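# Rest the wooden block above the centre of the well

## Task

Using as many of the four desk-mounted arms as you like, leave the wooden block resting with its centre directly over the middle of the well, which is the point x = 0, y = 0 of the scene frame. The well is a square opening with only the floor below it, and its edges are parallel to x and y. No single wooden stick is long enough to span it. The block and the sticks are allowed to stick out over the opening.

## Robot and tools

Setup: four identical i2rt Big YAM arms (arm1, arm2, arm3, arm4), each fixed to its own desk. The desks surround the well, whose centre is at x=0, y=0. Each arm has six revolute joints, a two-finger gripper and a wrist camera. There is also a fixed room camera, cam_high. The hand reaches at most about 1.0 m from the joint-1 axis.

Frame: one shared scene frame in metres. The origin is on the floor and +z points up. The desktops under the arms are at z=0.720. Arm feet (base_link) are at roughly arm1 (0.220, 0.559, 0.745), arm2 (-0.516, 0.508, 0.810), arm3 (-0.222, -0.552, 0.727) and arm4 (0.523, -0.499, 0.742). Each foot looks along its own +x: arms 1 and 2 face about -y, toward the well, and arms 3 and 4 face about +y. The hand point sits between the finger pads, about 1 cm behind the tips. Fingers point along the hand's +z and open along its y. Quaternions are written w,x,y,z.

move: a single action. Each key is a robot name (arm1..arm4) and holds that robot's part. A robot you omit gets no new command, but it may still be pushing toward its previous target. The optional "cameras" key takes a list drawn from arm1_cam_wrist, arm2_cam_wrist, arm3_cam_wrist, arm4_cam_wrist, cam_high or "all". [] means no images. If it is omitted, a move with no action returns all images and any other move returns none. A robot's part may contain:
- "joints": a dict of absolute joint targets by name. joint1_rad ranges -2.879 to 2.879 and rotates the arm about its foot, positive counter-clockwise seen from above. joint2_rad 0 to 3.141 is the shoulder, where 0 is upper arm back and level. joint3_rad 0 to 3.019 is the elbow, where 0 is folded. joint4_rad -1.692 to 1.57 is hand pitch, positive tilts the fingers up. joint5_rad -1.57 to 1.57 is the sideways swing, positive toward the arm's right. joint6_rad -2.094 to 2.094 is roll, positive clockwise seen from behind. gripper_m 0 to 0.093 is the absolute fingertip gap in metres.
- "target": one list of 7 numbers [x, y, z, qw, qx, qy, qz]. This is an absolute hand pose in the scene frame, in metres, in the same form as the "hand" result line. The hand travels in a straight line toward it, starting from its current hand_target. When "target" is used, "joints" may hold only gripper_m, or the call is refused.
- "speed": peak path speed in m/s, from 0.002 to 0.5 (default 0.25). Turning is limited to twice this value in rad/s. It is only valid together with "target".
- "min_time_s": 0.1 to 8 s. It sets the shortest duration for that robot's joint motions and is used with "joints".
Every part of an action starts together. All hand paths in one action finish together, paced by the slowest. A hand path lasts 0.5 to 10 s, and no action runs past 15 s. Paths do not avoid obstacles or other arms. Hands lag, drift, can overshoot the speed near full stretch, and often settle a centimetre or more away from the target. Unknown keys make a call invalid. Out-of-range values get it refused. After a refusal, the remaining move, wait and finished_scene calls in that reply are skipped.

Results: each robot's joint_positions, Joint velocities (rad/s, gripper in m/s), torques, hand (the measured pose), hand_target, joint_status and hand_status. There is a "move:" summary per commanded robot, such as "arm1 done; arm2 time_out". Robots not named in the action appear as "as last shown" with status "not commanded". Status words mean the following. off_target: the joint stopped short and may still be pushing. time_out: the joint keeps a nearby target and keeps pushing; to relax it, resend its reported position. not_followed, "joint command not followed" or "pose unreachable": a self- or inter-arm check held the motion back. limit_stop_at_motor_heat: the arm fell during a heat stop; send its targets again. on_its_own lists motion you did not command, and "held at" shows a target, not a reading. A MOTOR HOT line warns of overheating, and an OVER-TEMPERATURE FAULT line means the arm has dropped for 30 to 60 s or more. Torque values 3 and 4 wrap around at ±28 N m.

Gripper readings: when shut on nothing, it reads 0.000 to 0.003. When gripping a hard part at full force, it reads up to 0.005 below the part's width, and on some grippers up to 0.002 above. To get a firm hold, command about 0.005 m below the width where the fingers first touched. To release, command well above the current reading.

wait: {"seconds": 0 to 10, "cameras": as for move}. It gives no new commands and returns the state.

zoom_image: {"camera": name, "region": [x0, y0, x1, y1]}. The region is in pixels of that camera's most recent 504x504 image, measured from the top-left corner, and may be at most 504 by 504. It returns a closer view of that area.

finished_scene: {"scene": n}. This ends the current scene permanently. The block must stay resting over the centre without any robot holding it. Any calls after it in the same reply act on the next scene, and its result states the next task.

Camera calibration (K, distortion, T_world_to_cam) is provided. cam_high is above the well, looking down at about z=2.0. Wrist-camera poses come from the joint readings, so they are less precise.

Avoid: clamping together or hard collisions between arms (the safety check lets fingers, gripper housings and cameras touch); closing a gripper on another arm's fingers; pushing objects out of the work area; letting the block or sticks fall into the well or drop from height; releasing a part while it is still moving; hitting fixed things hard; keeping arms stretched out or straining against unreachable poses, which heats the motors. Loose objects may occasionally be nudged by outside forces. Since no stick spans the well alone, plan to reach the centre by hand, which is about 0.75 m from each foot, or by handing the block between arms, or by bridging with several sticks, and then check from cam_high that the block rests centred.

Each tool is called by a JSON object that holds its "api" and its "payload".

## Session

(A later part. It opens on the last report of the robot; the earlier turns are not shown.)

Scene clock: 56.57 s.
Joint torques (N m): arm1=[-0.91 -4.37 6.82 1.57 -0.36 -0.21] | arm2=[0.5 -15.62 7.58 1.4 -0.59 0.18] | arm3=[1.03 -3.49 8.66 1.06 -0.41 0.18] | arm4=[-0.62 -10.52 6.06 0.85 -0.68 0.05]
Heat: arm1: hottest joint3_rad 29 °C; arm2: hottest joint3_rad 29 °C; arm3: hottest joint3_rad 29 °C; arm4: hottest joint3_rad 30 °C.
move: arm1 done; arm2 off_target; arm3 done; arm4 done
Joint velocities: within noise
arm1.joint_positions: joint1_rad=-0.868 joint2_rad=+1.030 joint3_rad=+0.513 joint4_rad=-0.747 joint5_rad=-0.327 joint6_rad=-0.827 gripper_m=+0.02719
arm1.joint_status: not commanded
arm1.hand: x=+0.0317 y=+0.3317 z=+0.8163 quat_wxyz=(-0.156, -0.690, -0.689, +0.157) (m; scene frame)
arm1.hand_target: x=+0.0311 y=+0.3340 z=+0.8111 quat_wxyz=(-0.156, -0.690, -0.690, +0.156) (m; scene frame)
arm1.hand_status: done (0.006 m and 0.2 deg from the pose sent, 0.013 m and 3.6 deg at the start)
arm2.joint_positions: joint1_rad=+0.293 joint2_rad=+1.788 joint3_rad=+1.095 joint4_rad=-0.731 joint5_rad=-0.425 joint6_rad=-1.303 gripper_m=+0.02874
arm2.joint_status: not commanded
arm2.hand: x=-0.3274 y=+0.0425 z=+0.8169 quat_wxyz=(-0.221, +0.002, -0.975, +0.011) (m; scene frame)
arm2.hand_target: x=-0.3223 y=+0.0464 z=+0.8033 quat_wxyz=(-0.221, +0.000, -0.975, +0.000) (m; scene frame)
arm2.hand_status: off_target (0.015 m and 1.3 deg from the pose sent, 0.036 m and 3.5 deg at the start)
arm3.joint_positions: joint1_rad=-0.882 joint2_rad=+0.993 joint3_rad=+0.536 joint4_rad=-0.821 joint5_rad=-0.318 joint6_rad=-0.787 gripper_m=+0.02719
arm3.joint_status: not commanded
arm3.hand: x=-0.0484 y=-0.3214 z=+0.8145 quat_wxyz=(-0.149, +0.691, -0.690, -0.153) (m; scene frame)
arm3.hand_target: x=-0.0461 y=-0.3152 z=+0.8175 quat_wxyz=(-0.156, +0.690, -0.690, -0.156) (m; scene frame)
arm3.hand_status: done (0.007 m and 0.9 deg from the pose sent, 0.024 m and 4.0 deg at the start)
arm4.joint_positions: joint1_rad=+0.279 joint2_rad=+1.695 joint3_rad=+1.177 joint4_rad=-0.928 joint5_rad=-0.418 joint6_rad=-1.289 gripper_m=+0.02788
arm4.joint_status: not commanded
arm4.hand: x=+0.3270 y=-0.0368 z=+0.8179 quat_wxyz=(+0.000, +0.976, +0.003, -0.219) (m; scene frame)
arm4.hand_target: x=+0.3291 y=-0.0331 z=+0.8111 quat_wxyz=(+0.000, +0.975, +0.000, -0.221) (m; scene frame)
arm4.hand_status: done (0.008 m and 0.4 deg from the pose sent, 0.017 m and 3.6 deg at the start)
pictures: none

{"api": "move", "payload": {"arm1": {"target": [0.0313, 0.273, 0.806, 0.1561, 0.6897, 0.6897, -0.1561], "speed": 0.08}, "arm2": {"target": [-0.2526, 0.0485, 0.801, 0.2207, 0, 0.9753, 0], "speed": 0.08}, "arm3": {"target": [-0.0476, -0.245, 0.8205, -0.1561, 0.6897, -0.6897, -0.1561], "speed": 0.08}, "arm4": {"target": [0.266, -0.0323, 0.809, 0, 0.9753, 0, -0.2207], "speed": 0.08}, "cameras": ["all"]}}

{"api": "zoom_image", "payload": {"camera": "cam_high", "region": [160, 160, 350, 350]}}

{"api": "zoom_image", "payload": {"camera": "cam_high", "region": [200, 190, 310, 300]}}

Scene clock: 58.63 s.
Joint torques (N m): arm1=[0.56 -5.6 10.37 1.52 -0.22 0.01] | arm2=[0.5 -15.91 11.07 1.29 -0.43 0.18] | arm3=[0.85 -4.6 11.85 1.09 -0.19 0.2] | arm4=[0.26 -10.75 8.72 0.84 -0.43 0.21]
Heat: arm1: hottest joint3_rad 29 °C; arm2: hottest joint3_rad 29 °C; arm3: hottest joint3_rad 29 °C; arm4: hottest joint3_rad 30 °C.
move: arm1 off_target; arm2 off_target; arm3 off_target; arm4 off_target
Joint velocities: within noise
arm1.joint_positions: joint1_rad=-0.719 joint2_rad=+1.166 joint3_rad=+0.528 joint4_rad=-0.634 joint5_rad=-0.277 joint6_rad=-0.684 gripper_m=+0.02719
arm1.joint_status: not commanded
arm1.hand: x=+0.0461 y=+0.2942 z=+0.7900 quat_wxyz=(-0.153, -0.694, -0.691, +0.132) (m; scene frame)
arm1.hand_target: x=+0.0322 y=+0.2741 z=+0.8069 quat_wxyz=(-0.157, -0.690, -0.690, +0.156) (m; scene frame)
arm1.hand_status: off_target (0.030 m and 2.8 deg from the pose sent, 0.060 m and 0.2 deg at the start)
arm2.joint_positions: joint1_rad=+0.434 joint2_rad=+1.821 joint3_rad=+1.102 joint4_rad=-0.681 joint5_rad=-0.408 joint6_rad=-1.154 gripper_m=+0.02874
arm2.joint_status: not commanded
arm2.hand: x=-0.2618 y=+0.0630 z=+0.8040 quat_wxyz=(-0.218, +0.001, -0.976, -0.007) (m; scene frame)
arm2.hand_target: x=-0.2528 y=+0.0491 z=+0.8014 quat_wxyz=(-0.221, +0.000, -0.975, +0.000) (m; scene frame)
arm2.hand_status: off_target (0.017 m and 0.9 deg from the pose sent, 0.077 m and 1.3 deg at the start)
arm3.joint_positions: joint1_rad=-0.700 joint2_rad=+1.137 joint3_rad=+0.595 joint4_rad=-0.724 joint5_rad=-0.262 joint6_rad=-0.609 gripper_m=+0.02719
arm3.joint_status: not commanded
arm3.hand: x=-0.0612 y=-0.2671 z=+0.8023 quat_wxyz=(-0.130, +0.692, -0.694, -0.152) (m; scene frame)
arm3.hand_target: x=-0.0484 y=-0.2464 z=+0.8213 quat_wxyz=(-0.156, +0.690, -0.690, -0.156) (m; scene frame)
arm3.hand_status: off_target (0.032 m and 3.1 deg from the pose sent, 0.077 m and 0.9 deg at the start)
arm4.joint_positions: joint1_rad=+0.389 joint2_rad=+1.731 joint3_rad=+1.185 joint4_rad=-0.881 joint5_rad=-0.406 joint6_rad=-1.172 gripper_m=+0.02788
arm4.joint_status: not commanded
arm4.hand: x=+0.2752 y=-0.0489 z=+0.8046 quat_wxyz=(+0.013, +0.976, +0.001, -0.216) (m; scene frame)
arm4.hand_target: x=+0.2662 y=-0.0330 z=+0.8094 quat_wxyz=(+0.000, +0.975, +0.000, -0.221) (m; scene frame)
arm4.hand_status: off_target (0.020 m and 1.6 deg from the pose sent, 0.062 m and 0.4 deg at the start)
pictures: arm1_cam_wrist, arm2_cam_wrist, arm3_cam_wrist, arm4_cam_wrist, cam_high
camera_calibration:
arm1_cam_wrist: T_world_to_cam=[[-0.99928, -0.0105014, -0.0364566, 0.0786363], [-0.0179292, 0.977569, 0.209853, -0.44938], [0.033435, 0.210356, -0.977053, 0.836436], [0, 0, 0, 1]] pos_world=[0.0425564, 0.264177, 0.914413]
arm2_cam_wrist: T_world_to_cam=[[0.00669839, -0.99979, -0.01939, 0.0815801], [-0.985611, -0.00987595, 0.168739, -0.387849], [-0.168895, 0.0179808, -0.98547, 0.867304], [0, 0, 0, 1]] pos_world=[-0.236332, 0.0621378, 0.921729]
arm3_cam_wrist: T_world_to_cam=[[0.999418, 0.0138187, -0.0311816, 0.0905382], [0.0203389, -0.975369, 0.219639, -0.431641], [-0.0273784, -0.220145, -0.975083, 0.844037], [0, 0, 0, 1]] pos_world=[-0.058598, -0.23645, 0.920634]
arm4_cam_wrist: T_world_to_cam=[[-0.0153279, 0.999283, -0.0346245, 0.0827952], [0.984692, 0.0210991, 0.173021, -0.403031], [0.173627, -0.0314424, -0.984309, 0.871869], [0, 0, 0, 1]] pos_world=[0.24675, -0.0468185, 0.930788]

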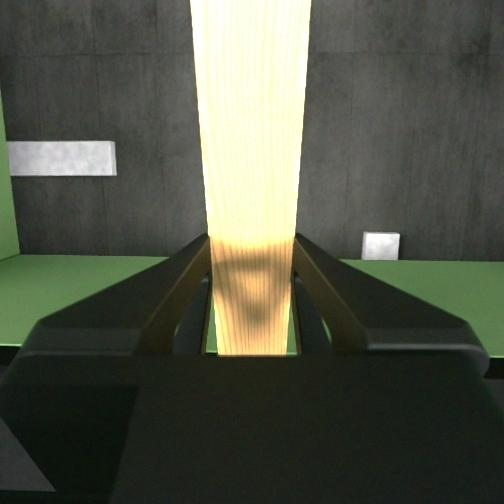

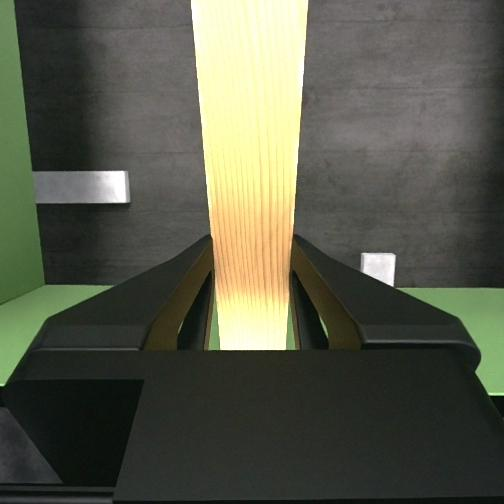

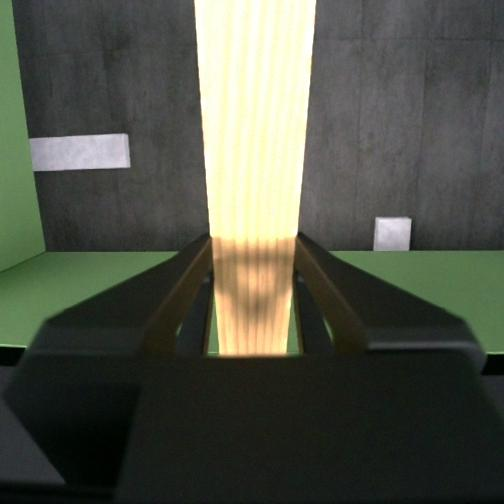

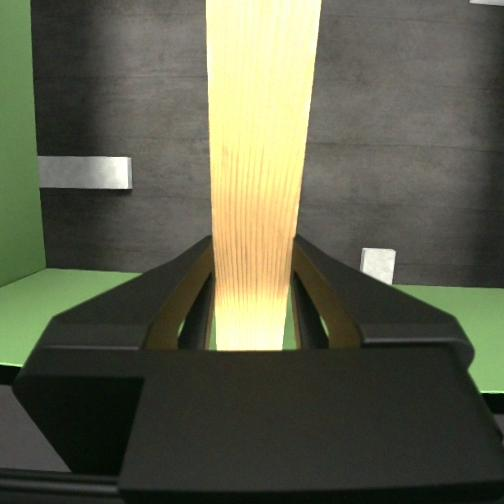

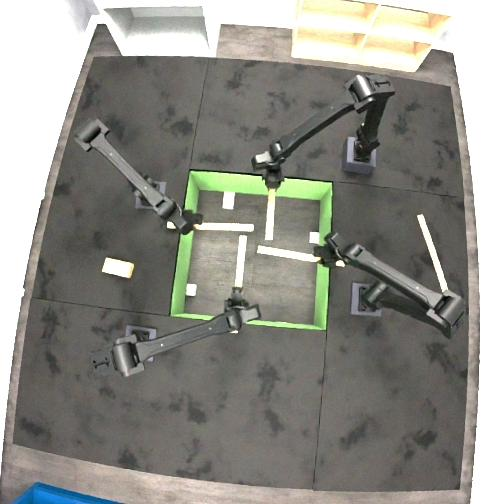

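Scaled by 2.653 from the camera's 504x504 image, which has a finer 720x720 frame.

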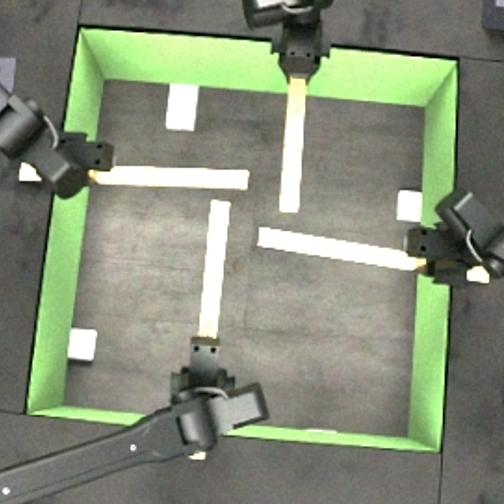

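Scaled by 4.582 from the camera's 504x504 image, which has a finer 720x720 frame.

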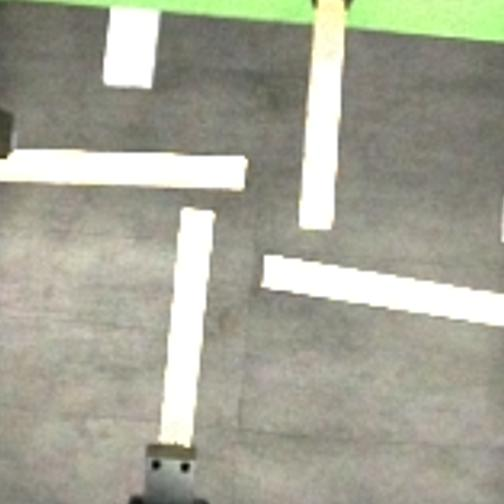

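{"api": "move", "payload": {"arm1": {"target": [0.018, 0.237, 0.834, 0.1561, 0.6897, 0.6897, -0.1561], "speed": 0.08}, "arm2": {"target": [-0.235, 0.031, 0.812, 0.2207, 0, 0.9753, 0], "speed": 0.08}, "arm3": {"target": [-0.037, -0.216, 0.838, -0.1561, 0.6897, -0.6897, -0.1561], "speed": 0.08}, "arm4": {"target": [0.241, -0.02, 0.821, 0, 0.9753, 0, -0.2207], "speed": 0.08}}}

{"api": "wait", "payload": {"seconds": 0.5, "cameras": ["cam_high", "arm1_cam_wrist", "arm2_cam_wrist"]}}

{"api": "zoom_image", "payload": {"camera": "cam_high", "region": [200, 190, 310, 300]}}

Scene clock: 60.40 s.
Joint torques (N m): arm1=[0.56 -6.89 10.89 0.94 -0.19 0.04] | arm2=[0.67 -17.38 11.81 0.36 -0.37 0.16] | arm3=[0.97 -5.6 12.08 0.2 -0.18 0.22] | arm4=[0.26 -11.58 9.1 0.02 -0.41 0.17]
Heat: arm1: hottest joint3_rad 29 °C; arm2: hottest joint3_rad 29 °C; arm3: hottest joint3_rad 29 °C; arm4: hottest joint3_rad 30 °C.
move: arm1 off_target; arm2 off_target; arm3 off_target; arm4 off_target
Joint velocities: within noise
arm1.joint_positions: joint1_rad=-0.674 joint2_rad=+1.220 joint3_rad=+0.652 joint4_rad=-0.674 joint5_rad=-0.261 joint6_rad=-0.640 gripper_m=+0.02719
arm1.joint_status: not commanded
arm1.hand: x=+0.0287 y=+0.2554 z=+0.8175 quat_wxyz=(-0.153, -0.692, -0.691, +0.141) (m; scene frame)
arm1.hand_target: x=+0.0186 y=+0.2379 z=+0.8343 quat_wxyz=(-0.156, -0.690, -0.690, +0.156) (m; scene frame)
arm1.hand_status: off_target (0.027 m and 1.8 deg from the pose sent, 0.078 m and 2.8 deg at the start)
arm2.joint_positions: joint1_rad=+0.449 joint2_rad=+1.847 joint3_rad=+1.180 joint4_rad=-0.702 joint5_rad=-0.405 joint6_rad=-1.134 gripper_m=+0.02874
arm2.joint_status: not commanded
arm2.hand: x=-0.2443 y=+0.0397 z=+0.8160 quat_wxyz=(-0.222, +0.001, -0.975, +0.004) (m; scene frame)
arm2.hand_target: x=-0.2352 y=+0.0315 z=+0.8120 quat_wxyz=(-0.221, +0.000, -0.975, +0.000) (m; scene frame)
arm2.hand_status: off_target (0.013 m and 0.5 deg from the pose sent, 0.043 m and 0.9 deg at the start)
arm3.joint_positions: joint1_rad=-0.672 joint2_rad=+1.200 joint3_rad=+0.692 joint4_rad=-0.726 joint5_rad=-0.252 joint6_rad=-0.581 gripper_m=+0.02719
arm3.joint_status: not commanded
arm3.hand: x=-0.0458 y=-0.2335 z=+0.8208 quat_wxyz=(-0.142, +0.692, -0.691, -0.153) (m; scene frame)
arm3.hand_target: x=-0.0375 y=-0.2167 z=+0.8383 quat_wxyz=(-0.156, +0.690, -0.690, -0.156) (m; scene frame)
arm3.hand_status: off_target (0.026 m and 1.7 deg from the pose sent, 0.067 m and 3.1 deg at the start)
arm4.joint_positions: joint1_rad=+0.425 joint2_rad=+1.763 joint3_rad=+1.261 joint4_rad=-0.888 joint5_rad=-0.400 joint6_rad=-1.133 gripper_m=+0.02788
arm4.joint_status: not commanded
arm4.hand: x=+0.2486 y=-0.0313 z=+0.8158 quat_wxyz=(+0.003, +0.976, +0.003, -0.219) (m; scene frame)
arm4.hand_target: x=+0.2411 y=-0.0204 z=+0.8211 quat_wxyz=(+0.000, +0.975, +0.000, -0.221) (m; scene frame)
arm4.hand_status: off_target (0.015 m and 0.5 deg from the pose sent, 0.048 m and 1.6 deg at the start)
pictures: none

Scene clock: 60.90 s.
Joint torques (N m): arm1=[0.56 -6.95 10.89 0.88 -0.19 0.02] | arm2=[0.32 -16.15 11.66 0.34 -0.37 0.22] | arm3=[0.97 -5.66 12.1 0.23 -0.17 0.19] | arm4=[0.21 -11.58 9.13 0.02 -0.4 0.19]
Heat: arm1: hottest joint3_rad 29 °C; arm2: hottest joint3_rad 29 °C; arm3: hottest joint3_rad 29 °C; arm4: hottest joint3_rad 30 °C.
Joint velocities: within noise
arm1.joint_positions: joint1_rad=-0.674 joint2_rad=+1.220 joint3_rad=+0.652 joint4_rad=-0.674 joint5_rad=-0.261 joint6_rad=-0.640 gripper_m=+0.02719
arm1.joint_status: not commanded
arm1.hand: x=+0.0287 y=+0.2554 z=+0.8175 quat_wxyz=(-0.153, -0.693, -0.691, +0.141) (m; scene frame)
arm1.hand_target: x=+0.0186 y=+0.2378 z=+0.8344 quat_wxyz=(-0.156, -0.690, -0.690, +0.156) (m; scene frame)
arm1.hand_status: off_target (0.027 m and 1.8 deg from the pose sent, 0.078 m and 2.8 deg at the start)
arm2.joint_positions: joint1_rad=+0.449 joint2_rad=+1.847 joint3_rad=+1.180 joint4_rad=-0.702 joint5_rad=-0.405 joint6_rad=-1.134 gripper_m=+0.02874
arm2.joint_status: not commanded
arm2.hand: x=-0.2443 y=+0.0397 z=+0.8160 quat_wxyz=(-0.222, +0.001, -0.975, +0.004) (m; scene frame)
arm2.hand_target: x=-0.2352 y=+0.0315 z=+0.8120 quat_wxyz=(-0.221, +0.000, -0.975, +0.000) (m; scene frame)
arm2.hand_status: off_target (0.013 m and 0.5 deg from the pose sent, 0.043 m and 0.9 deg at the start)
arm3.joint_positions: joint1_rad=-0.672 joint2_rad=+1.200 joint3_rad=+0.692 joint4_rad=-0.726 joint5_rad=-0.252 joint6_rad=-0.581 gripper_m=+0.02719
arm3.joint_status: not commanded
arm3.hand: x=-0.0458 y=-0.2335 z=+0.8208 quat_wxyz=(-0.142, +0.692, -0.691, -0.153) (m; scene frame)
arm3.hand_target: x=-0.0375 y=-0.2167 z=+0.8383 quat_wxyz=(-0.157, +0.690, -0.689, -0.156) (m; scene frame)
arm3.hand_status: off_target (0.026 m and 1.7 deg from the pose sent, 0.067 m and 3.1 deg at the start)
arm4.joint_positions: joint1_rad=+0.425 joint2_rad=+1.763 joint3_rad=+1.261 joint4_rad=-0.888 joint5_rad=-0.400 joint6_rad=-1.132 gripper_m=+0.02788
arm4.joint_status: not commanded
arm4.hand: x=+0.2486 y=-0.0313 z=+0.8158 quat_wxyz=(+0.003, +0.976, +0.003, -0.219) (m; scene frame)
arm4.hand_target: x=+0.2411 y=-0.0204 z=+0.8212 quat_wxyz=(+0.000, +0.975, +0.000, -0.221) (m; scene frame)
arm4.hand_status: off_target (0.015 m and 0.5 deg from the pose sent, 0.048 m and 1.6 deg at the start)
wait: 0.50 s; at rest by 0.27 s
pictures: arm1_cam_wrist, arm2_cam_wrist, cam_high
camera_calibration:
arm1_cam_wrist: T_world_to_cam=[[-0.999671, -0.0102517, -0.0235171, 0.0512721], [-0.0147102, 0.980079, 0.198064, -0.408539], [0.0210181, 0.198345, -0.979907, 0.877824], [0, 0, 0, 1]] pos_world=[0.0267954, 0.226814, 0.942309]
arm2_cam_wrist: T_world_to_cam=[[0.00229726, -0.999994, 0.00240252, 0.0396006], [-0.987123, -0.0018834, 0.159952, -0.366342], [-0.159947, -0.00273903, -0.987122, 0.886727], [0, 0, 0, 1]] pos_world=[-0.219887, 0.0413392, 0.93381]

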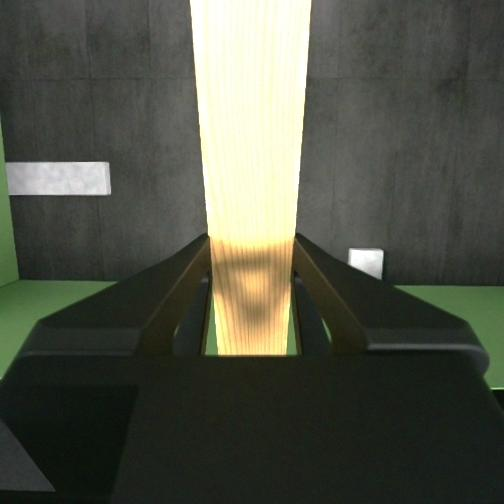

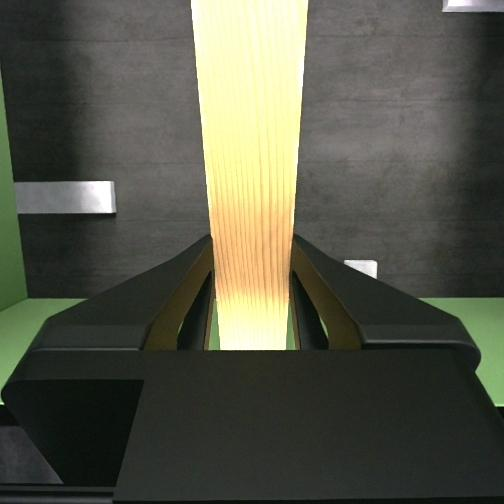

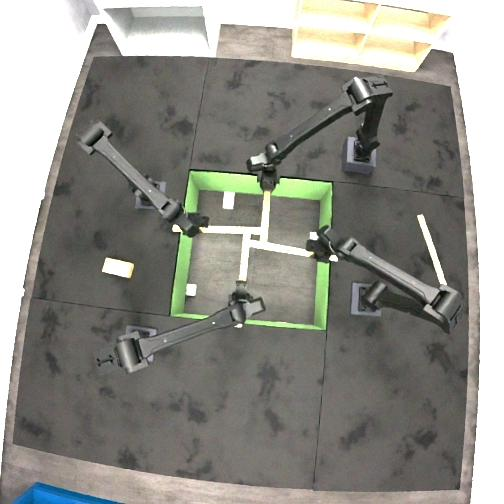

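Scaled by 4.582 from the camera's 504x504 image, which has a finer 720x720 frame.

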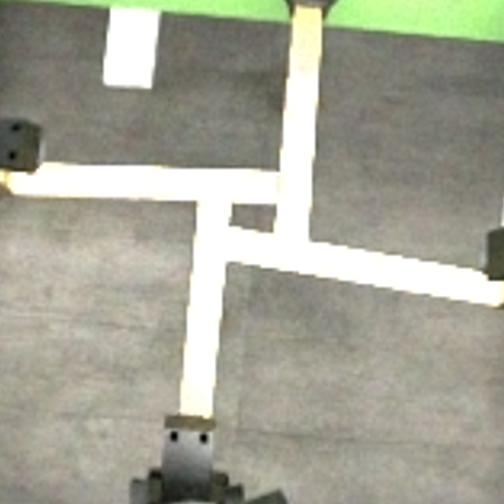

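{"api": "zoom_image", "payload": {"camera": "cam_high", "region": [230, 215, 280, 265]}}

{"api": "move", "payload": {"cameras": ["arm3_cam_wrist", "arm4_cam_wrist"]}}

Scaled by 10.080 from the camera's 504x504 image, which has a finer 720x720 frame.

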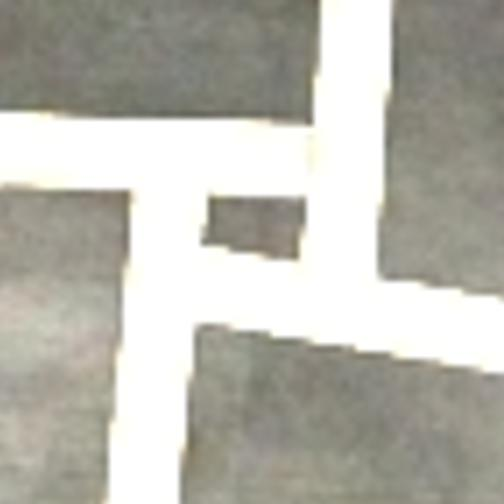

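Scene clock: 61.63 s.
Joint torques (N m): arm1=[0.56 -6.89 10.89 0.87 -0.19 0.02] | arm2=[0.26 -16.38 11.45 0.38 -0.36 0.13] | arm3=[0.97 -5.6 12.08 0.25 -0.18 0.2] | arm4=[0.26 -11.34 9.13 -0.02 -0.4 0.19]
Heat: arm1: hottest joint3_rad 30 °C; arm2: hottest joint3_rad 29 °C; arm3: hottest joint3_rad 29 °C; arm4: hottest joint3_rad 30 °C.
Joint velocities: within noise
arm1.joint_positions: joint1_rad=-0.674 joint2_rad=+1.220 joint3_rad=+0.652 joint4_rad=-0.674 joint5_rad=-0.261 joint6_rad=-0.640 gripper_m=+0.02719
arm1.joint_status: not commanded
arm1.hand: x=+0.0287 y=+0.2554 z=+0.8175 quat_wxyz=(-0.153, -0.693, -0.691, +0.141) (m; scene frame)
arm1.hand_target: x=+0.0186 y=+0.2378 z=+0.8344 quat_wxyz=(-0.156, -0.690, -0.690, +0.156) (m; scene frame)
arm1.hand_status: off_target (0.027 m and 1.8 deg from the pose sent, 0.078 m and 2.8 deg at the start)
arm2.joint_positions: joint1_rad=+0.449 joint2_rad=+1.847 joint3_rad=+1.180 joint4_rad=-0.702 joint5_rad=-0.405 joint6_rad=-1.134 gripper_m=+0.02874
arm2.joint_status: not commanded
arm2.hand: x=-0.2443 y=+0.0397 z=+0.8160 quat_wxyz=(-0.222, +0.001, -0.975, +0.004) (m; scene frame)
arm2.hand_target: x=-0.2352 y=+0.0315 z=+0.8120 quat_wxyz=(-0.221, +0.000, -0.975, +0.000) (m; scene frame)
arm2.hand_status: off_target (0.013 m and 0.5 deg from the pose sent, 0.043 m and 0.9 deg at the start)
arm3.joint_positions: joint1_rad=-0.672 joint2_rad=+1.200 joint3_rad=+0.692 joint4_rad=-0.726 joint5_rad=-0.252 joint6_rad=-0.581 gripper_m=+0.02719
arm3.joint_status: not commanded
arm3.hand: x=-0.0458 y=-0.2335 z=+0.8208 quat_wxyz=(-0.142, +0.692, -0.692, -0.153) (m; scene frame)
arm3.hand_target: x=-0.0375 y=-0.2167 z=+0.8383 quat_wxyz=(-0.156, +0.690, -0.690, -0.156) (m; scene frame)
arm3.hand_status: off_target (0.026 m and 1.7 deg from the pose sent, 0.067 m and 3.1 deg at the start)
arm4.joint_positions: joint1_rad=+0.425 joint2_rad=+1.763 joint3_rad=+1.261 joint4_rad=-0.888 joint5_rad=-0.400 joint6_rad=-1.132 gripper_m=+0.02788
arm4.joint_status: not commanded
arm4.hand: x=+0.2486 y=-0.0313 z=+0.8158 quat_wxyz=(+0.003, +0.976, +0.003, -0.219) (m; scene frame)
arm4.hand_target: x=+0.2411 y=-0.0204 z=+0.8212 quat_wxyz=(+0.000, +0.975, +0.000, -0.221) (m; scene frame)
arm4.hand_status: off_target (0.015 m and 0.5 deg from the pose sent, 0.048 m and 1.6 deg at the start)
pictures: arm3_cam_wrist, arm4_cam_wrist
camera_calibration:
arm3_cam_wrist: T_world_to_cam=[[0.9998, 0.012921, -0.0152641, 0.0620436], [0.015731, -0.979399, 0.201321, -0.389367], [-0.0123483, -0.201521, -0.979406, 0.878564], [0, 0, 0, 1]] pos_world=[-0.0450572, -0.205098, 0.939806]
arm4_cam_wrist: T_world_to_cam=[[-0.0144907, 0.999794, -0.0141881, 0.0483543], [0.986036, 0.0166427, 0.165696, -0.373674], [0.165898, -0.0115889, -0.986075, 0.891999], [0, 0, 0, 1]] pos_world=[0.221176, -0.0317881, 0.94218]

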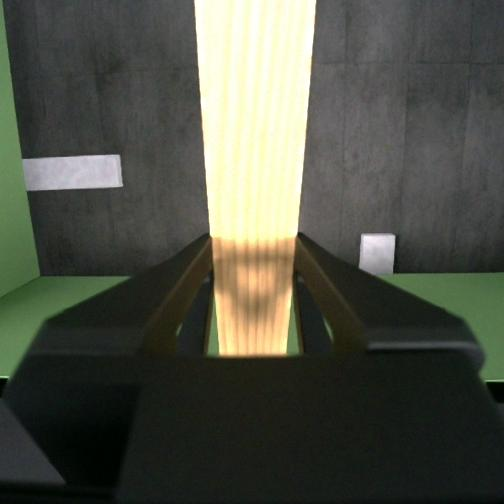

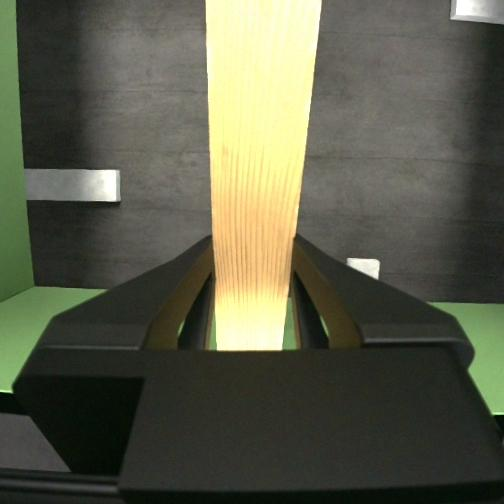

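{"api": "move", "payload": {"arm1": {"target": [0.028, 0.285, 0.83, 0.1710, 0.6748, 0.6987, -0.1651], "speed": 0.06}, "arm2": {"target": [-0.275, 0.04, 0.815, 0.225, 0, 0.9744, 0], "speed": 0.06}, "arm3": {"target": [-0.054, -0.265, 0.833, -0.1644, 0.7017, -0.6717, -0.1717], "speed": 0.06}, "arm4": {"target": [0.28, -0.03, 0.817, 0, 0.9744, 0, -0.225], "speed": 0.06}, "cameras": ["cam_high"]}}

{"api": "zoom_image", "payload": {"camera": "cam_high", "region": [200, 190, 310, 300]}}

Scene clock: 64.73 s.
Joint torques (N m): arm1=[-0.91 -7.59 7.09 0.85 -0.36 -0.24] | arm2=[-0.79 -20.89 7.69 0.24 -0.6 -0.03] | arm3=[-0.38 -6.12 8.29 0.24 -0.41 -0.02] | arm4=[-0.56 -13.57 6.05 0.23 -0.67 -0.12]
Heat: arm1: hottest joint3_rad 30 °C; arm2: hottest joint3_rad 29 °C; arm3: hottest joint3_rad 30 °C; arm4: hottest joint3_rad 30 °C.
move: arm1 done; arm2 done; arm3 done; arm4 done
Joint velocities: within noise
arm1.joint_positions: joint1_rad=-0.756 joint2_rad=+1.124 joint3_rad=+0.601 joint4_rad=-0.695 joint5_rad=-0.327 joint6_rad=-0.742 gripper_m=+0.02719
arm1.joint_status: not commanded
arm1.hand: x=+0.0278 y=+0.2808 z=+0.8291 quat_wxyz=(-0.171, -0.676, -0.698, +0.164) (m; scene frame)
arm1.hand_target: x=+0.0280 y=+0.2849 z=+0.8300 quat_wxyz=(-0.171, -0.675, -0.699, +0.165) (m; scene frame)
arm1.hand_status: done (0.004 m and 0.2 deg from the pose sent, 0.032 m and 4.1 deg at the start)
arm2.joint_positions: joint1_rad=+0.399 joint2_rad=+1.847 joint3_rad=+1.155 joint4_rad=-0.709 joint5_rad=-0.421 joint6_rad=-1.185 gripper_m=+0.02874
arm2.joint_status: not commanded
arm2.hand: x=-0.2706 y=+0.0403 z=+0.8083 quat_wxyz=(-0.223, -0.001, -0.975, -0.002) (m; scene frame)
arm2.hand_target: x=-0.2750 y=+0.0400 z=+0.8149 quat_wxyz=(-0.225, +0.000, -0.974, +0.000) (m; scene frame)
arm2.hand_status: done (0.008 m and 0.4 deg from the pose sent, 0.031 m and 0.6 deg at the start)
arm3.joint_positions: joint1_rad=-0.730 joint2_rad=+1.084 joint3_rad=+0.616 joint4_rad=-0.746 joint5_rad=-0.310 joint6_rad=-0.662 gripper_m=+0.02719
arm3.joint_status: not commanded
arm3.hand: x=-0.0558 y=-0.2634 z=+0.8273 quat_wxyz=(-0.158, +0.700, -0.675, -0.171) (m; scene frame)
arm3.hand_target: x=-0.0540 y=-0.2649 z=+0.8329 quat_wxyz=(-0.164, +0.702, -0.672, -0.172) (m; scene frame)
arm3.hand_status: done (0.006 m and 0.9 deg from the pose sent, 0.035 m and 4.2 deg at the start)
arm4.joint_positions: joint1_rad=+0.370 joint2_rad=+1.750 joint3_rad=+1.227 joint4_rad=-0.888 joint5_rad=-0.414 joint6_rad=-1.177 gripper_m=+0.02788
arm4.joint_status: not commanded
arm4.hand: x=+0.2775 y=-0.0305 z=+0.8108 quat_wxyz=(+0.004, +0.975, -0.004, -0.222) (m; scene frame)
arm4.hand_target: x=+0.2799 y=-0.0300 z=+0.8169 quat_wxyz=(+0.000, +0.974, +0.000, -0.225) (m; scene frame)
arm4.hand_status: done (0.007 m and 0.8 deg from the pose sent, 0.031 m and 0.8 deg at the start)
pictures: cam_high

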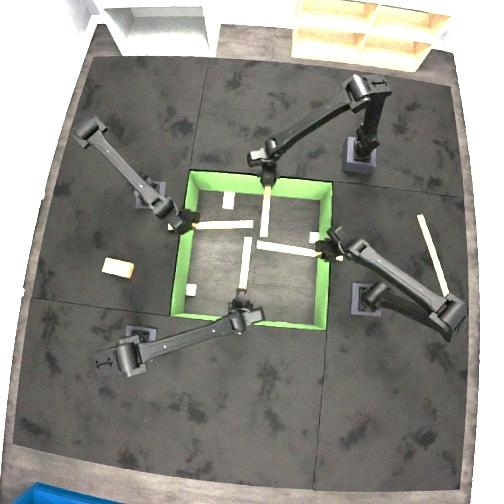

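Scaled by 4.582 from the camera's 504x504 image, which has a finer 720x720 frame.

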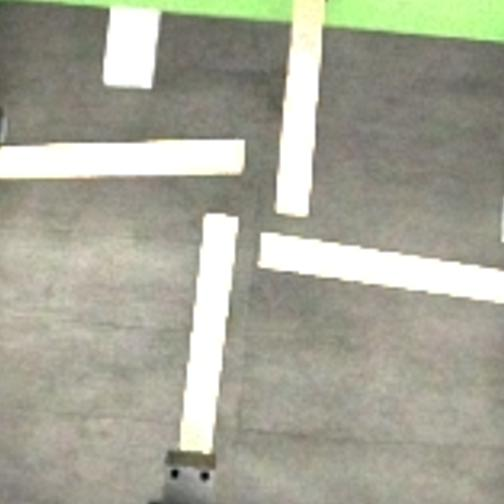

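{"api": "move", "payload": {"arm1": {"target": [0.024, 0.240, 0.828, 0.1710, 0.6748, 0.6987, -0.1651], "speed": 0.06}, "arm2": {"target": [-0.237, 0.036, 0.829, 0.2275, -0.0128, 0.9737, 0.003], "speed": 0.06}, "arm3": {"target": [-0.044, -0.224, 0.834, -0.1666, 0.7076, -0.6633, -0.1777], "speed": 0.06}, "arm4": {"target": [0.244, -0.027, 0.832, 0.0036, 0.9737, 0.0153, -0.2275], "speed": 0.06}, "cameras": ["cam_high"]}}

{"api": "zoom_image", "payload": {"camera": "cam_high", "region": [200, 190, 310, 300]}}

Scene clock: 67.70 s.
Joint torques (N m): arm1=[0.56 -6.48 10.77 1.62 -0.21 0.01] | arm2=[0.73 -19.6 11.54 0.27 -0.53 0.16] | arm3=[0.97 -5.13 11.92 1.14 -0.31 0.21] | arm4=[0.26 -12.1 9.01 -0.03 -0.63 0.2]
Heat: arm1: hottest joint3_rad 30 °C; arm2: hottest joint3_rad 29 °C; arm3: hottest joint3_rad 30 °C; arm4: hottest joint3_rad 30 °C.
move: arm1 off_target; arm2 off_target; arm3 off_target; arm4 off_target
Joint velocities: within noise
arm1.joint_positions: joint1_rad=-0.684 joint2_rad=+1.206 joint3_rad=+0.615 joint4_rad=-0.654 joint5_rad=-0.298 joint6_rad=-0.675 gripper_m=+0.02719
arm1.joint_status: not commanded
arm1.hand: x=+0.0381 y=+0.2622 z=+0.8106 quat_wxyz=(-0.168, -0.680, -0.700, +0.140) (m; scene frame)
arm1.hand_target: x=+0.0248 y=+0.2413 z=+0.8289 quat_wxyz=(-0.171, -0.675, -0.699, +0.165) (m; scene frame)
arm1.hand_status: off_target (0.032 m and 2.9 deg from the pose sent, 0.041 m and 0.2 deg at the start)
arm2.joint_positions: joint1_rad=+0.446 joint2_rad=+1.847 joint3_rad=+1.182 joint4_rad=-0.743 joint5_rad=-0.421 joint6_rad=-1.166 gripper_m=+0.02874
arm2.joint_status: not commanded
arm2.hand: x=-0.2471 y=+0.0480 z=+0.8159 quat_wxyz=(-0.222, +0.011, -0.975, -0.013) (m; scene frame)
arm2.hand_target: x=-0.2372 y=+0.0365 z=+0.8293 quat_wxyz=(-0.228, +0.013, -0.974, -0.003) (m; scene frame)
arm2.hand_status: off_target (0.020 m and 1.4 deg from the pose sent, 0.040 m and 1.7 deg at the start)
arm3.joint_positions: joint1_rad=-0.697 joint2_rad=+1.168 joint3_rad=+0.645 joint4_rad=-0.720 joint5_rad=-0.310 joint6_rad=-0.656 gripper_m=+0.02719
arm3.joint_status: not commanded
arm3.hand: x=-0.0564 y=-0.2463 z=+0.8153 quat_wxyz=(-0.141, +0.709, -0.669, -0.173) (m; scene frame)
arm3.hand_target: x=-0.0448 y=-0.2254 z=+0.8346 quat_wxyz=(-0.166, +0.708, -0.663, -0.178) (m; scene frame)
arm3.hand_status: off_target (0.032 m and 3.1 deg from the pose sent, 0.042 m and 2.0 deg at the start)
arm4.joint_positions: joint1_rad=+0.419 joint2_rad=+1.750 joint3_rad=+1.257 joint4_rad=-0.917 joint5_rad=-0.414 joint6_rad=-1.169 gripper_m=+0.02788
arm4.joint_status: not commanded
arm4.hand: x=+0.2522 y=-0.0381 z=+0.8210 quat_wxyz=(+0.010, +0.975, +0.017, -0.222) (m; scene frame)
arm4.hand_target: x=+0.2442 y=-0.0275 z=+0.8320 quat_wxyz=(+0.003, +0.974, +0.015, -0.228) (m; scene frame)
arm4.hand_status: off_target (0.018 m and 1.0 deg from the pose sent, 0.040 m and 2.3 deg at the start)
pictures: cam_high

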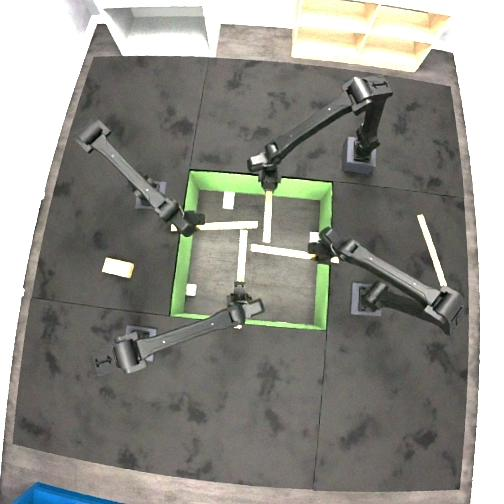

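Scaled by 4.582 from the camera's 504x504 image, which has a finer 720x720 frame.

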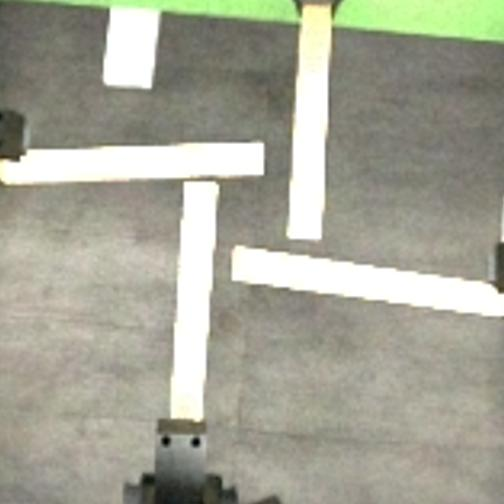

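{"api": "move", "payload": {"arm1": {"target": [0.019, 0.207, 0.829, 0.1710, 0.6748, 0.6987, -0.1651], "speed": 0.06}, "arm2": {"target": [-0.214, 0.031, 0.829, 0.2275, -0.0128, 0.9737, 0.003], "speed": 0.06}, "arm3": {"target": [-0.040, -0.185, 0.834, -0.1666, 0.7076, -0.6633, -0.1777], "speed": 0.06}, "arm4": {"target": [0.219, -0.023, 0.830, 0.0036, 0.9737, 0.0153, -0.2275], "speed": 0.06}, "cameras": ["cam_high"]}}

{"api": "zoom_image", "payload": {"camera": "cam_high", "region": [200, 190, 310, 300]}}

Scene clock: 69.80 s.
Joint torques (N m): arm1=[0.56 -7.59 10.78 1.65 -0.19 0.02] | arm2=[0.15 -17.03 11.97 0.57 -0.38 0.23] | arm3=[0.91 -6.12 11.96 1.2 -0.2 0.22] | arm4=[0.15 -11.81 9.16 0.42 -0.41 0.16]
Heat: arm1: hottest joint3_rad 30 °C; arm2: hottest joint3_rad 29 °C; arm3: hottest joint3_rad 30 °C; arm4: hottest joint3_rad 30 °C.
move: arm1 off_target; arm2 off_target; arm3 off_target; arm4 off_target
Joint velocities: within noise
arm1.joint_positions: joint1_rad=-0.633 joint2_rad=+1.285 joint3_rad=+0.683 joint4_rad=-0.630 joint5_rad=-0.279 joint6_rad=-0.626 gripper_m=+0.02719
arm1.joint_status: not commanded
arm1.hand: x=+0.0322 y=+0.2305 z=+0.8119 quat_wxyz=(-0.167, -0.680, -0.700, +0.140) (m; scene frame)
arm1.hand_target: x=+0.0199 y=+0.2084 z=+0.8298 quat_wxyz=(-0.171, -0.675, -0.699, +0.165) (m; scene frame)
arm1.hand_status: off_target (0.032 m and 2.9 deg from the pose sent, 0.061 m and 2.9 deg at the start)
arm2.joint_positions: joint1_rad=+0.481 joint2_rad=+1.847 joint3_rad=+1.222 joint4_rad=-0.743 joint5_rad=-0.416 joint6_rad=-1.127 gripper_m=+0.02874
arm2.joint_status: not commanded
arm2.hand: x=-0.2240 y=+0.0404 z=+0.8295 quat_wxyz=(-0.227, +0.013, -0.974, -0.002) (m; scene frame)
arm2.hand_target: x=-0.2142 y=+0.0313 z=+0.8292 quat_wxyz=(-0.228, +0.013, -0.974, -0.003) (m; scene frame)
arm2.hand_status: off_target (0.014 m and 0.1 deg from the pose sent, 0.039 m and 1.4 deg at the start)
arm3.joint_positions: joint1_rad=-0.637 joint2_rad=+1.263 joint3_rad=+0.721 joint4_rad=-0.683 joint5_rad=-0.289 joint6_rad=-0.600 gripper_m=+0.02719
arm3.joint_status: not commanded
arm3.hand: x=-0.0520 y=-0.2083 z=+0.8157 quat_wxyz=(-0.141, +0.711, -0.667, -0.172) (m; scene frame)
arm3.hand_target: x=-0.0408 y=-0.1864 z=+0.8348 quat_wxyz=(-0.167, +0.708, -0.663, -0.178) (m; scene frame)
arm3.hand_status: off_target (0.032 m and 3.1 deg from the pose sent, 0.066 m and 3.1 deg at the start)
arm4.joint_positions: joint1_rad=+0.460 joint2_rad=+1.771 joint3_rad=+1.295 joint4_rad=-0.917 joint5_rad=-0.412 joint6_rad=-1.126 gripper_m=+0.02788
arm4.joint_status: not commanded
arm4.hand: x=+0.2282 y=-0.0362 z=+0.8240 quat_wxyz=(+0.012, +0.974, +0.017, -0.224) (m; scene frame)
arm4.hand_target: x=+0.2192 y=-0.0235 z=+0.8302 quat_wxyz=(+0.003, +0.974, +0.015, -0.228) (m; scene frame)
arm4.hand_status: off_target (0.017 m and 1.1 deg from the pose sent, 0.038 m and 1.0 deg at the start)
pictures: cam_high

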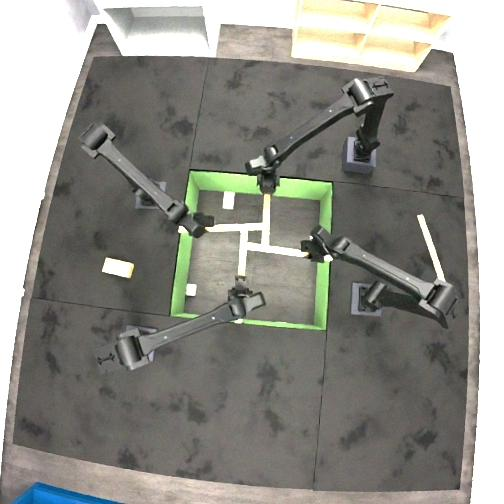

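Scaled by 4.582 from the camera's 504x504 image, which has a finer 720x720 frame.

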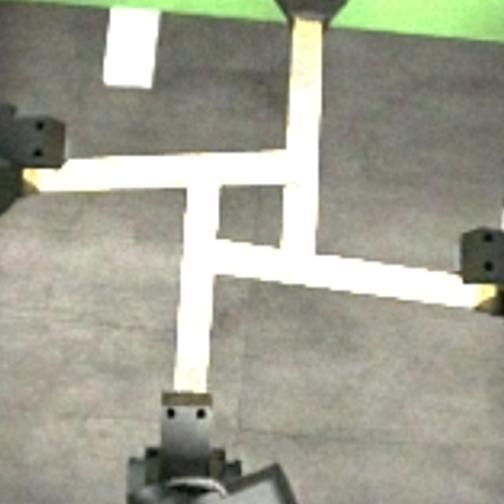

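{"api": "zoom_image", "payload": {"camera": "cam_high", "region": [230, 215, 280, 265]}}

{"api": "zoom_image", "payload": {"camera": "cam_high", "region": [252, 212, 277, 237]}}

Scaled by 10.080 from the camera's 504x504 image, which has a finer 720x720 frame.

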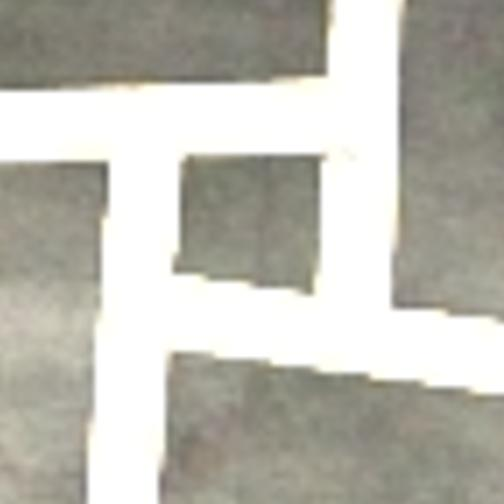

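Scaled by 20.160 from the camera's 504x504 image, which has a finer 720x720 frame.

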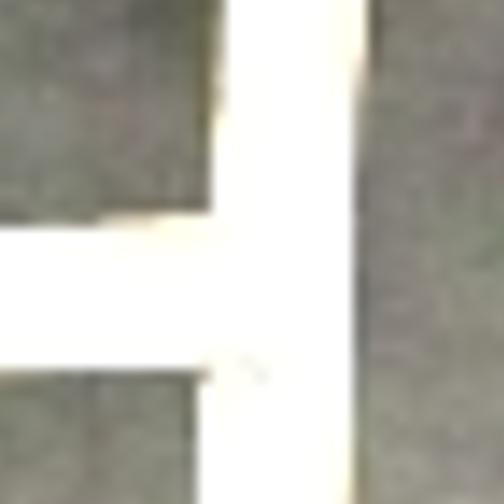

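{"api": "move", "payload": {"arm1": {"target": [0.031, 0.236, 0.786, 0.1329, 0.6828, 0.7069, -0.1284], "speed": 0.05}, "arm2": {"target": [-0.2325, 0.039, 0.787, 0.1848, -0.0129, 0.9827, 0.0024], "speed": 0.05}, "arm3": {"target": [-0.0505, -0.2135, 0.793, -0.1264, 0.7170, -0.6721, -0.1348], "speed": 0.05}, "arm4": {"target": [0.236, -0.0345, 0.790, 0.0029, 0.9827, 0.0154, -0.1848], "speed": 0.05}, "cameras": ["all"]}}

{"api": "zoom_image", "payload": {"camera": "cam_high", "region": [200, 190, 310, 300]}}

{"api": "zoom_image", "payload": {"camera": "cam_high", "region": [230, 215, 280, 265]}}

Scene clock: 73.00 s.
Joint torques (N m): arm1=[0.62 -7.94 6.53 1.63 -0.16 -0.13] | arm2=[0.03 -17.49 8.06 1.36 -0.35 0.03] | arm3=[0.91 -6.36 7.65 1.01 -0.12 0.11] | arm4=[0.38 -11.52 6.08 0.9 -0.36 0.07]
Heat: arm1: hottest joint3_rad 30 °C; arm2: hottest joint3_rad 29 °C; arm3: hottest joint3_rad 30 °C; arm4: hottest joint3_rad 30 °C.
move: arm1 done; arm2 off_target; arm3 done; arm4 done
Joint velocities: within noise
arm1.joint_positions: joint1_rad=-0.625 joint2_rad=+1.327 joint3_rad=+0.669 joint4_rad=-0.606 joint5_rad=-0.213 joint6_rad=-0.626 gripper_m=+0.02719
arm1.joint_status: not commanded
arm1.hand: x=+0.0278 y=+0.2378 z=+0.7909 quat_wxyz=(-0.133, -0.687, -0.703, +0.130) (m; scene frame)
arm1.hand_target: x=+0.0310 y=+0.2362 z=+0.7861 quat_wxyz=(-0.133, -0.683, -0.707, +0.128) (m; scene frame)
arm1.hand_status: done (0.006 m and 0.7 deg from the pose sent, 0.026 m and 4.2 deg at the start)
arm2.joint_positions: joint1_rad=+0.481 joint2_rad=+1.887 joint3_rad=+1.217 joint4_rad=-0.719 joint5_rad=-0.337 joint6_rad=-1.127 gripper_m=+0.02874
arm2.joint_status: not commanded
arm2.hand: x=-0.2357 y=+0.0356 z=+0.8034 quat_wxyz=(-0.189, +0.008, -0.982, +0.005) (m; scene frame)
arm2.hand_target: x=-0.2328 y=+0.0395 z=+0.7873 quat_wxyz=(-0.185, +0.013, -0.983, -0.003) (m; scene frame)
arm2.hand_status: off_target (0.017 m and 1.2 deg from the pose sent, 0.043 m and 5.0 deg at the start)
arm3.joint_positions: joint1_rad=-0.622 joint2_rad=+1.298 joint3_rad=+0.709 joint4_rad=-0.683 joint5_rad=-0.217 joint6_rad=-0.600 gripper_m=+0.02719
arm3.joint_status: not commanded
arm3.hand: x=-0.0500 y=-0.2177 z=+0.7952 quat_wxyz=(-0.124, +0.715, -0.675, -0.135) (m; scene frame)
arm3.hand_target: x=-0.0505 y=-0.2135 z=+0.7931 quat_wxyz=(-0.126, +0.717, -0.672, -0.135) (m; scene frame)
arm3.hand_status: done (0.005 m and 0.4 deg from the pose sent, 0.023 m and 4.7 deg at the start)
arm4.joint_positions: joint1_rad=+0.461 joint2_rad=+1.794 joint3_rad=+1.268 joint4_rad=-0.883 joint5_rad=-0.332 joint6_rad=-1.126 gripper_m=+0.02788
arm4.joint_status: not commanded
arm4.hand: x=+0.2405 y=-0.0345 z=+0.7986 quat_wxyz=(+0.001, +0.982, +0.013, -0.186) (m; scene frame)
arm4.hand_target: x=+0.2361 y=-0.0346 z=+0.7902 quat_wxyz=(+0.003, +0.983, +0.015, -0.185) (m; scene frame)
arm4.hand_status: done (0.010 m and 0.4 deg from the pose sent, 0.035 m and 4.7 deg at the start)
pictures: arm1_cam_wrist, arm2_cam_wrist, arm3_cam_wrist, arm4_cam_wrist, cam_high
camera_calibration:
arm1_cam_wrist: T_world_to_cam=[[-0.999482, -0.0315489, -0.0063551, 0.0410596], [-0.0321488, 0.96972, 0.242096, -0.417938], [-0.0014752, 0.242175, -0.970231, 0.837835], [0, 0, 0, 1]] pos_world=[0.0288381, 0.203675, 0.914336]
arm2_cam_wrist: T_world_to_cam=[[0.0154725, -0.99985, 0.00776263, 0.0342974], [-0.973807, -0.0133072, 0.226985, -0.406147], [-0.226848, -0.0110713, -0.973867, 0.849579], [0, 0, 0, 1]] pos_world=[-0.203315, 0.0382935, 0.9193]
arm3_cam_wrist: T_world_to_cam=[[0.997639, 0.0685302, -0.0045544, 0.0690599], [0.0674721, -0.965528, 0.251401, -0.402852], [0.0128312, -0.251115, -0.967872, 0.837979], [0, 0, 0, 1]] pos_world=[-0.0524678, -0.183269, 0.912648]
arm4_cam_wrist: T_world_to_cam=[[-0.0327836, 0.999433, -0.00773714, 0.0503663], [0.97198, 0.0336841, 0.232637, -0.41227], [0.232765, 0.000106322, -0.972533, 0.849825], [0, 0, 0, 1]] pos_world=[0.20456, -0.0365411, 0.922782]

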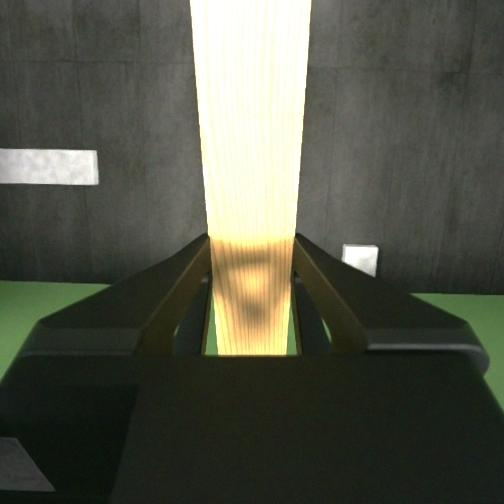

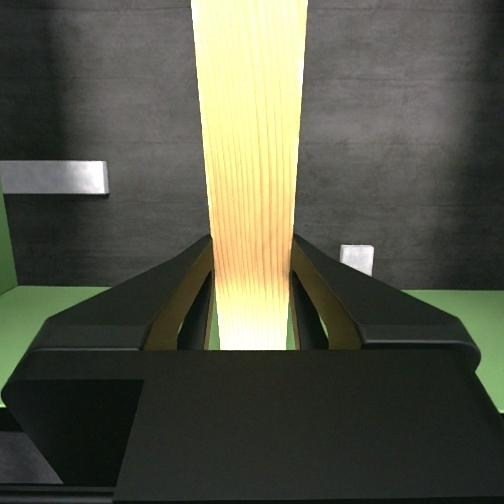

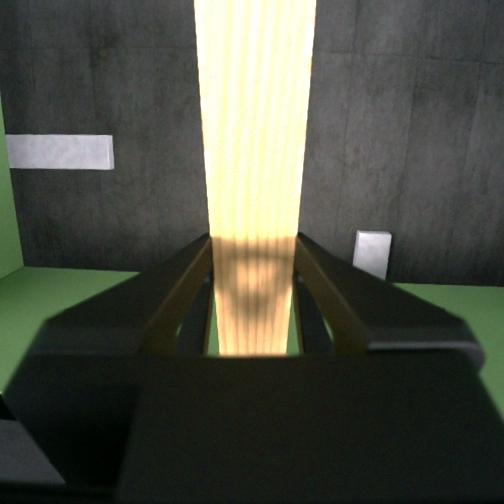

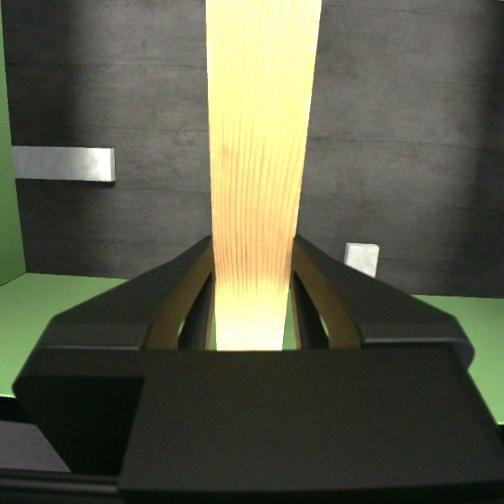

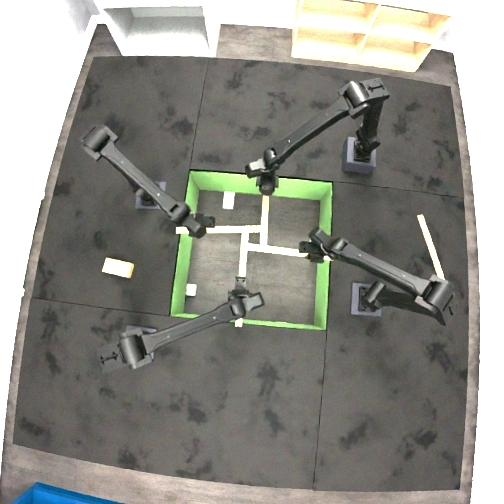

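Scaled by 4.582 from the camera's 504x504 image, which has a finer 720x720 frame.

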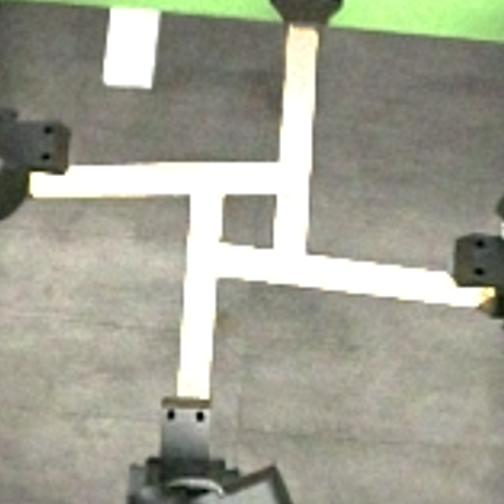

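Scaled by 10.080 from the camera's 504x504 image, which has a finer 720x720 frame.

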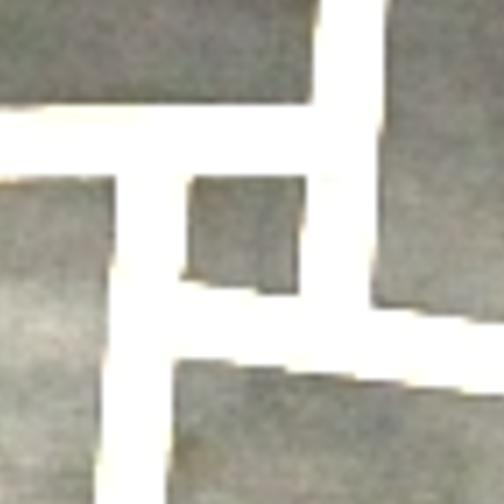

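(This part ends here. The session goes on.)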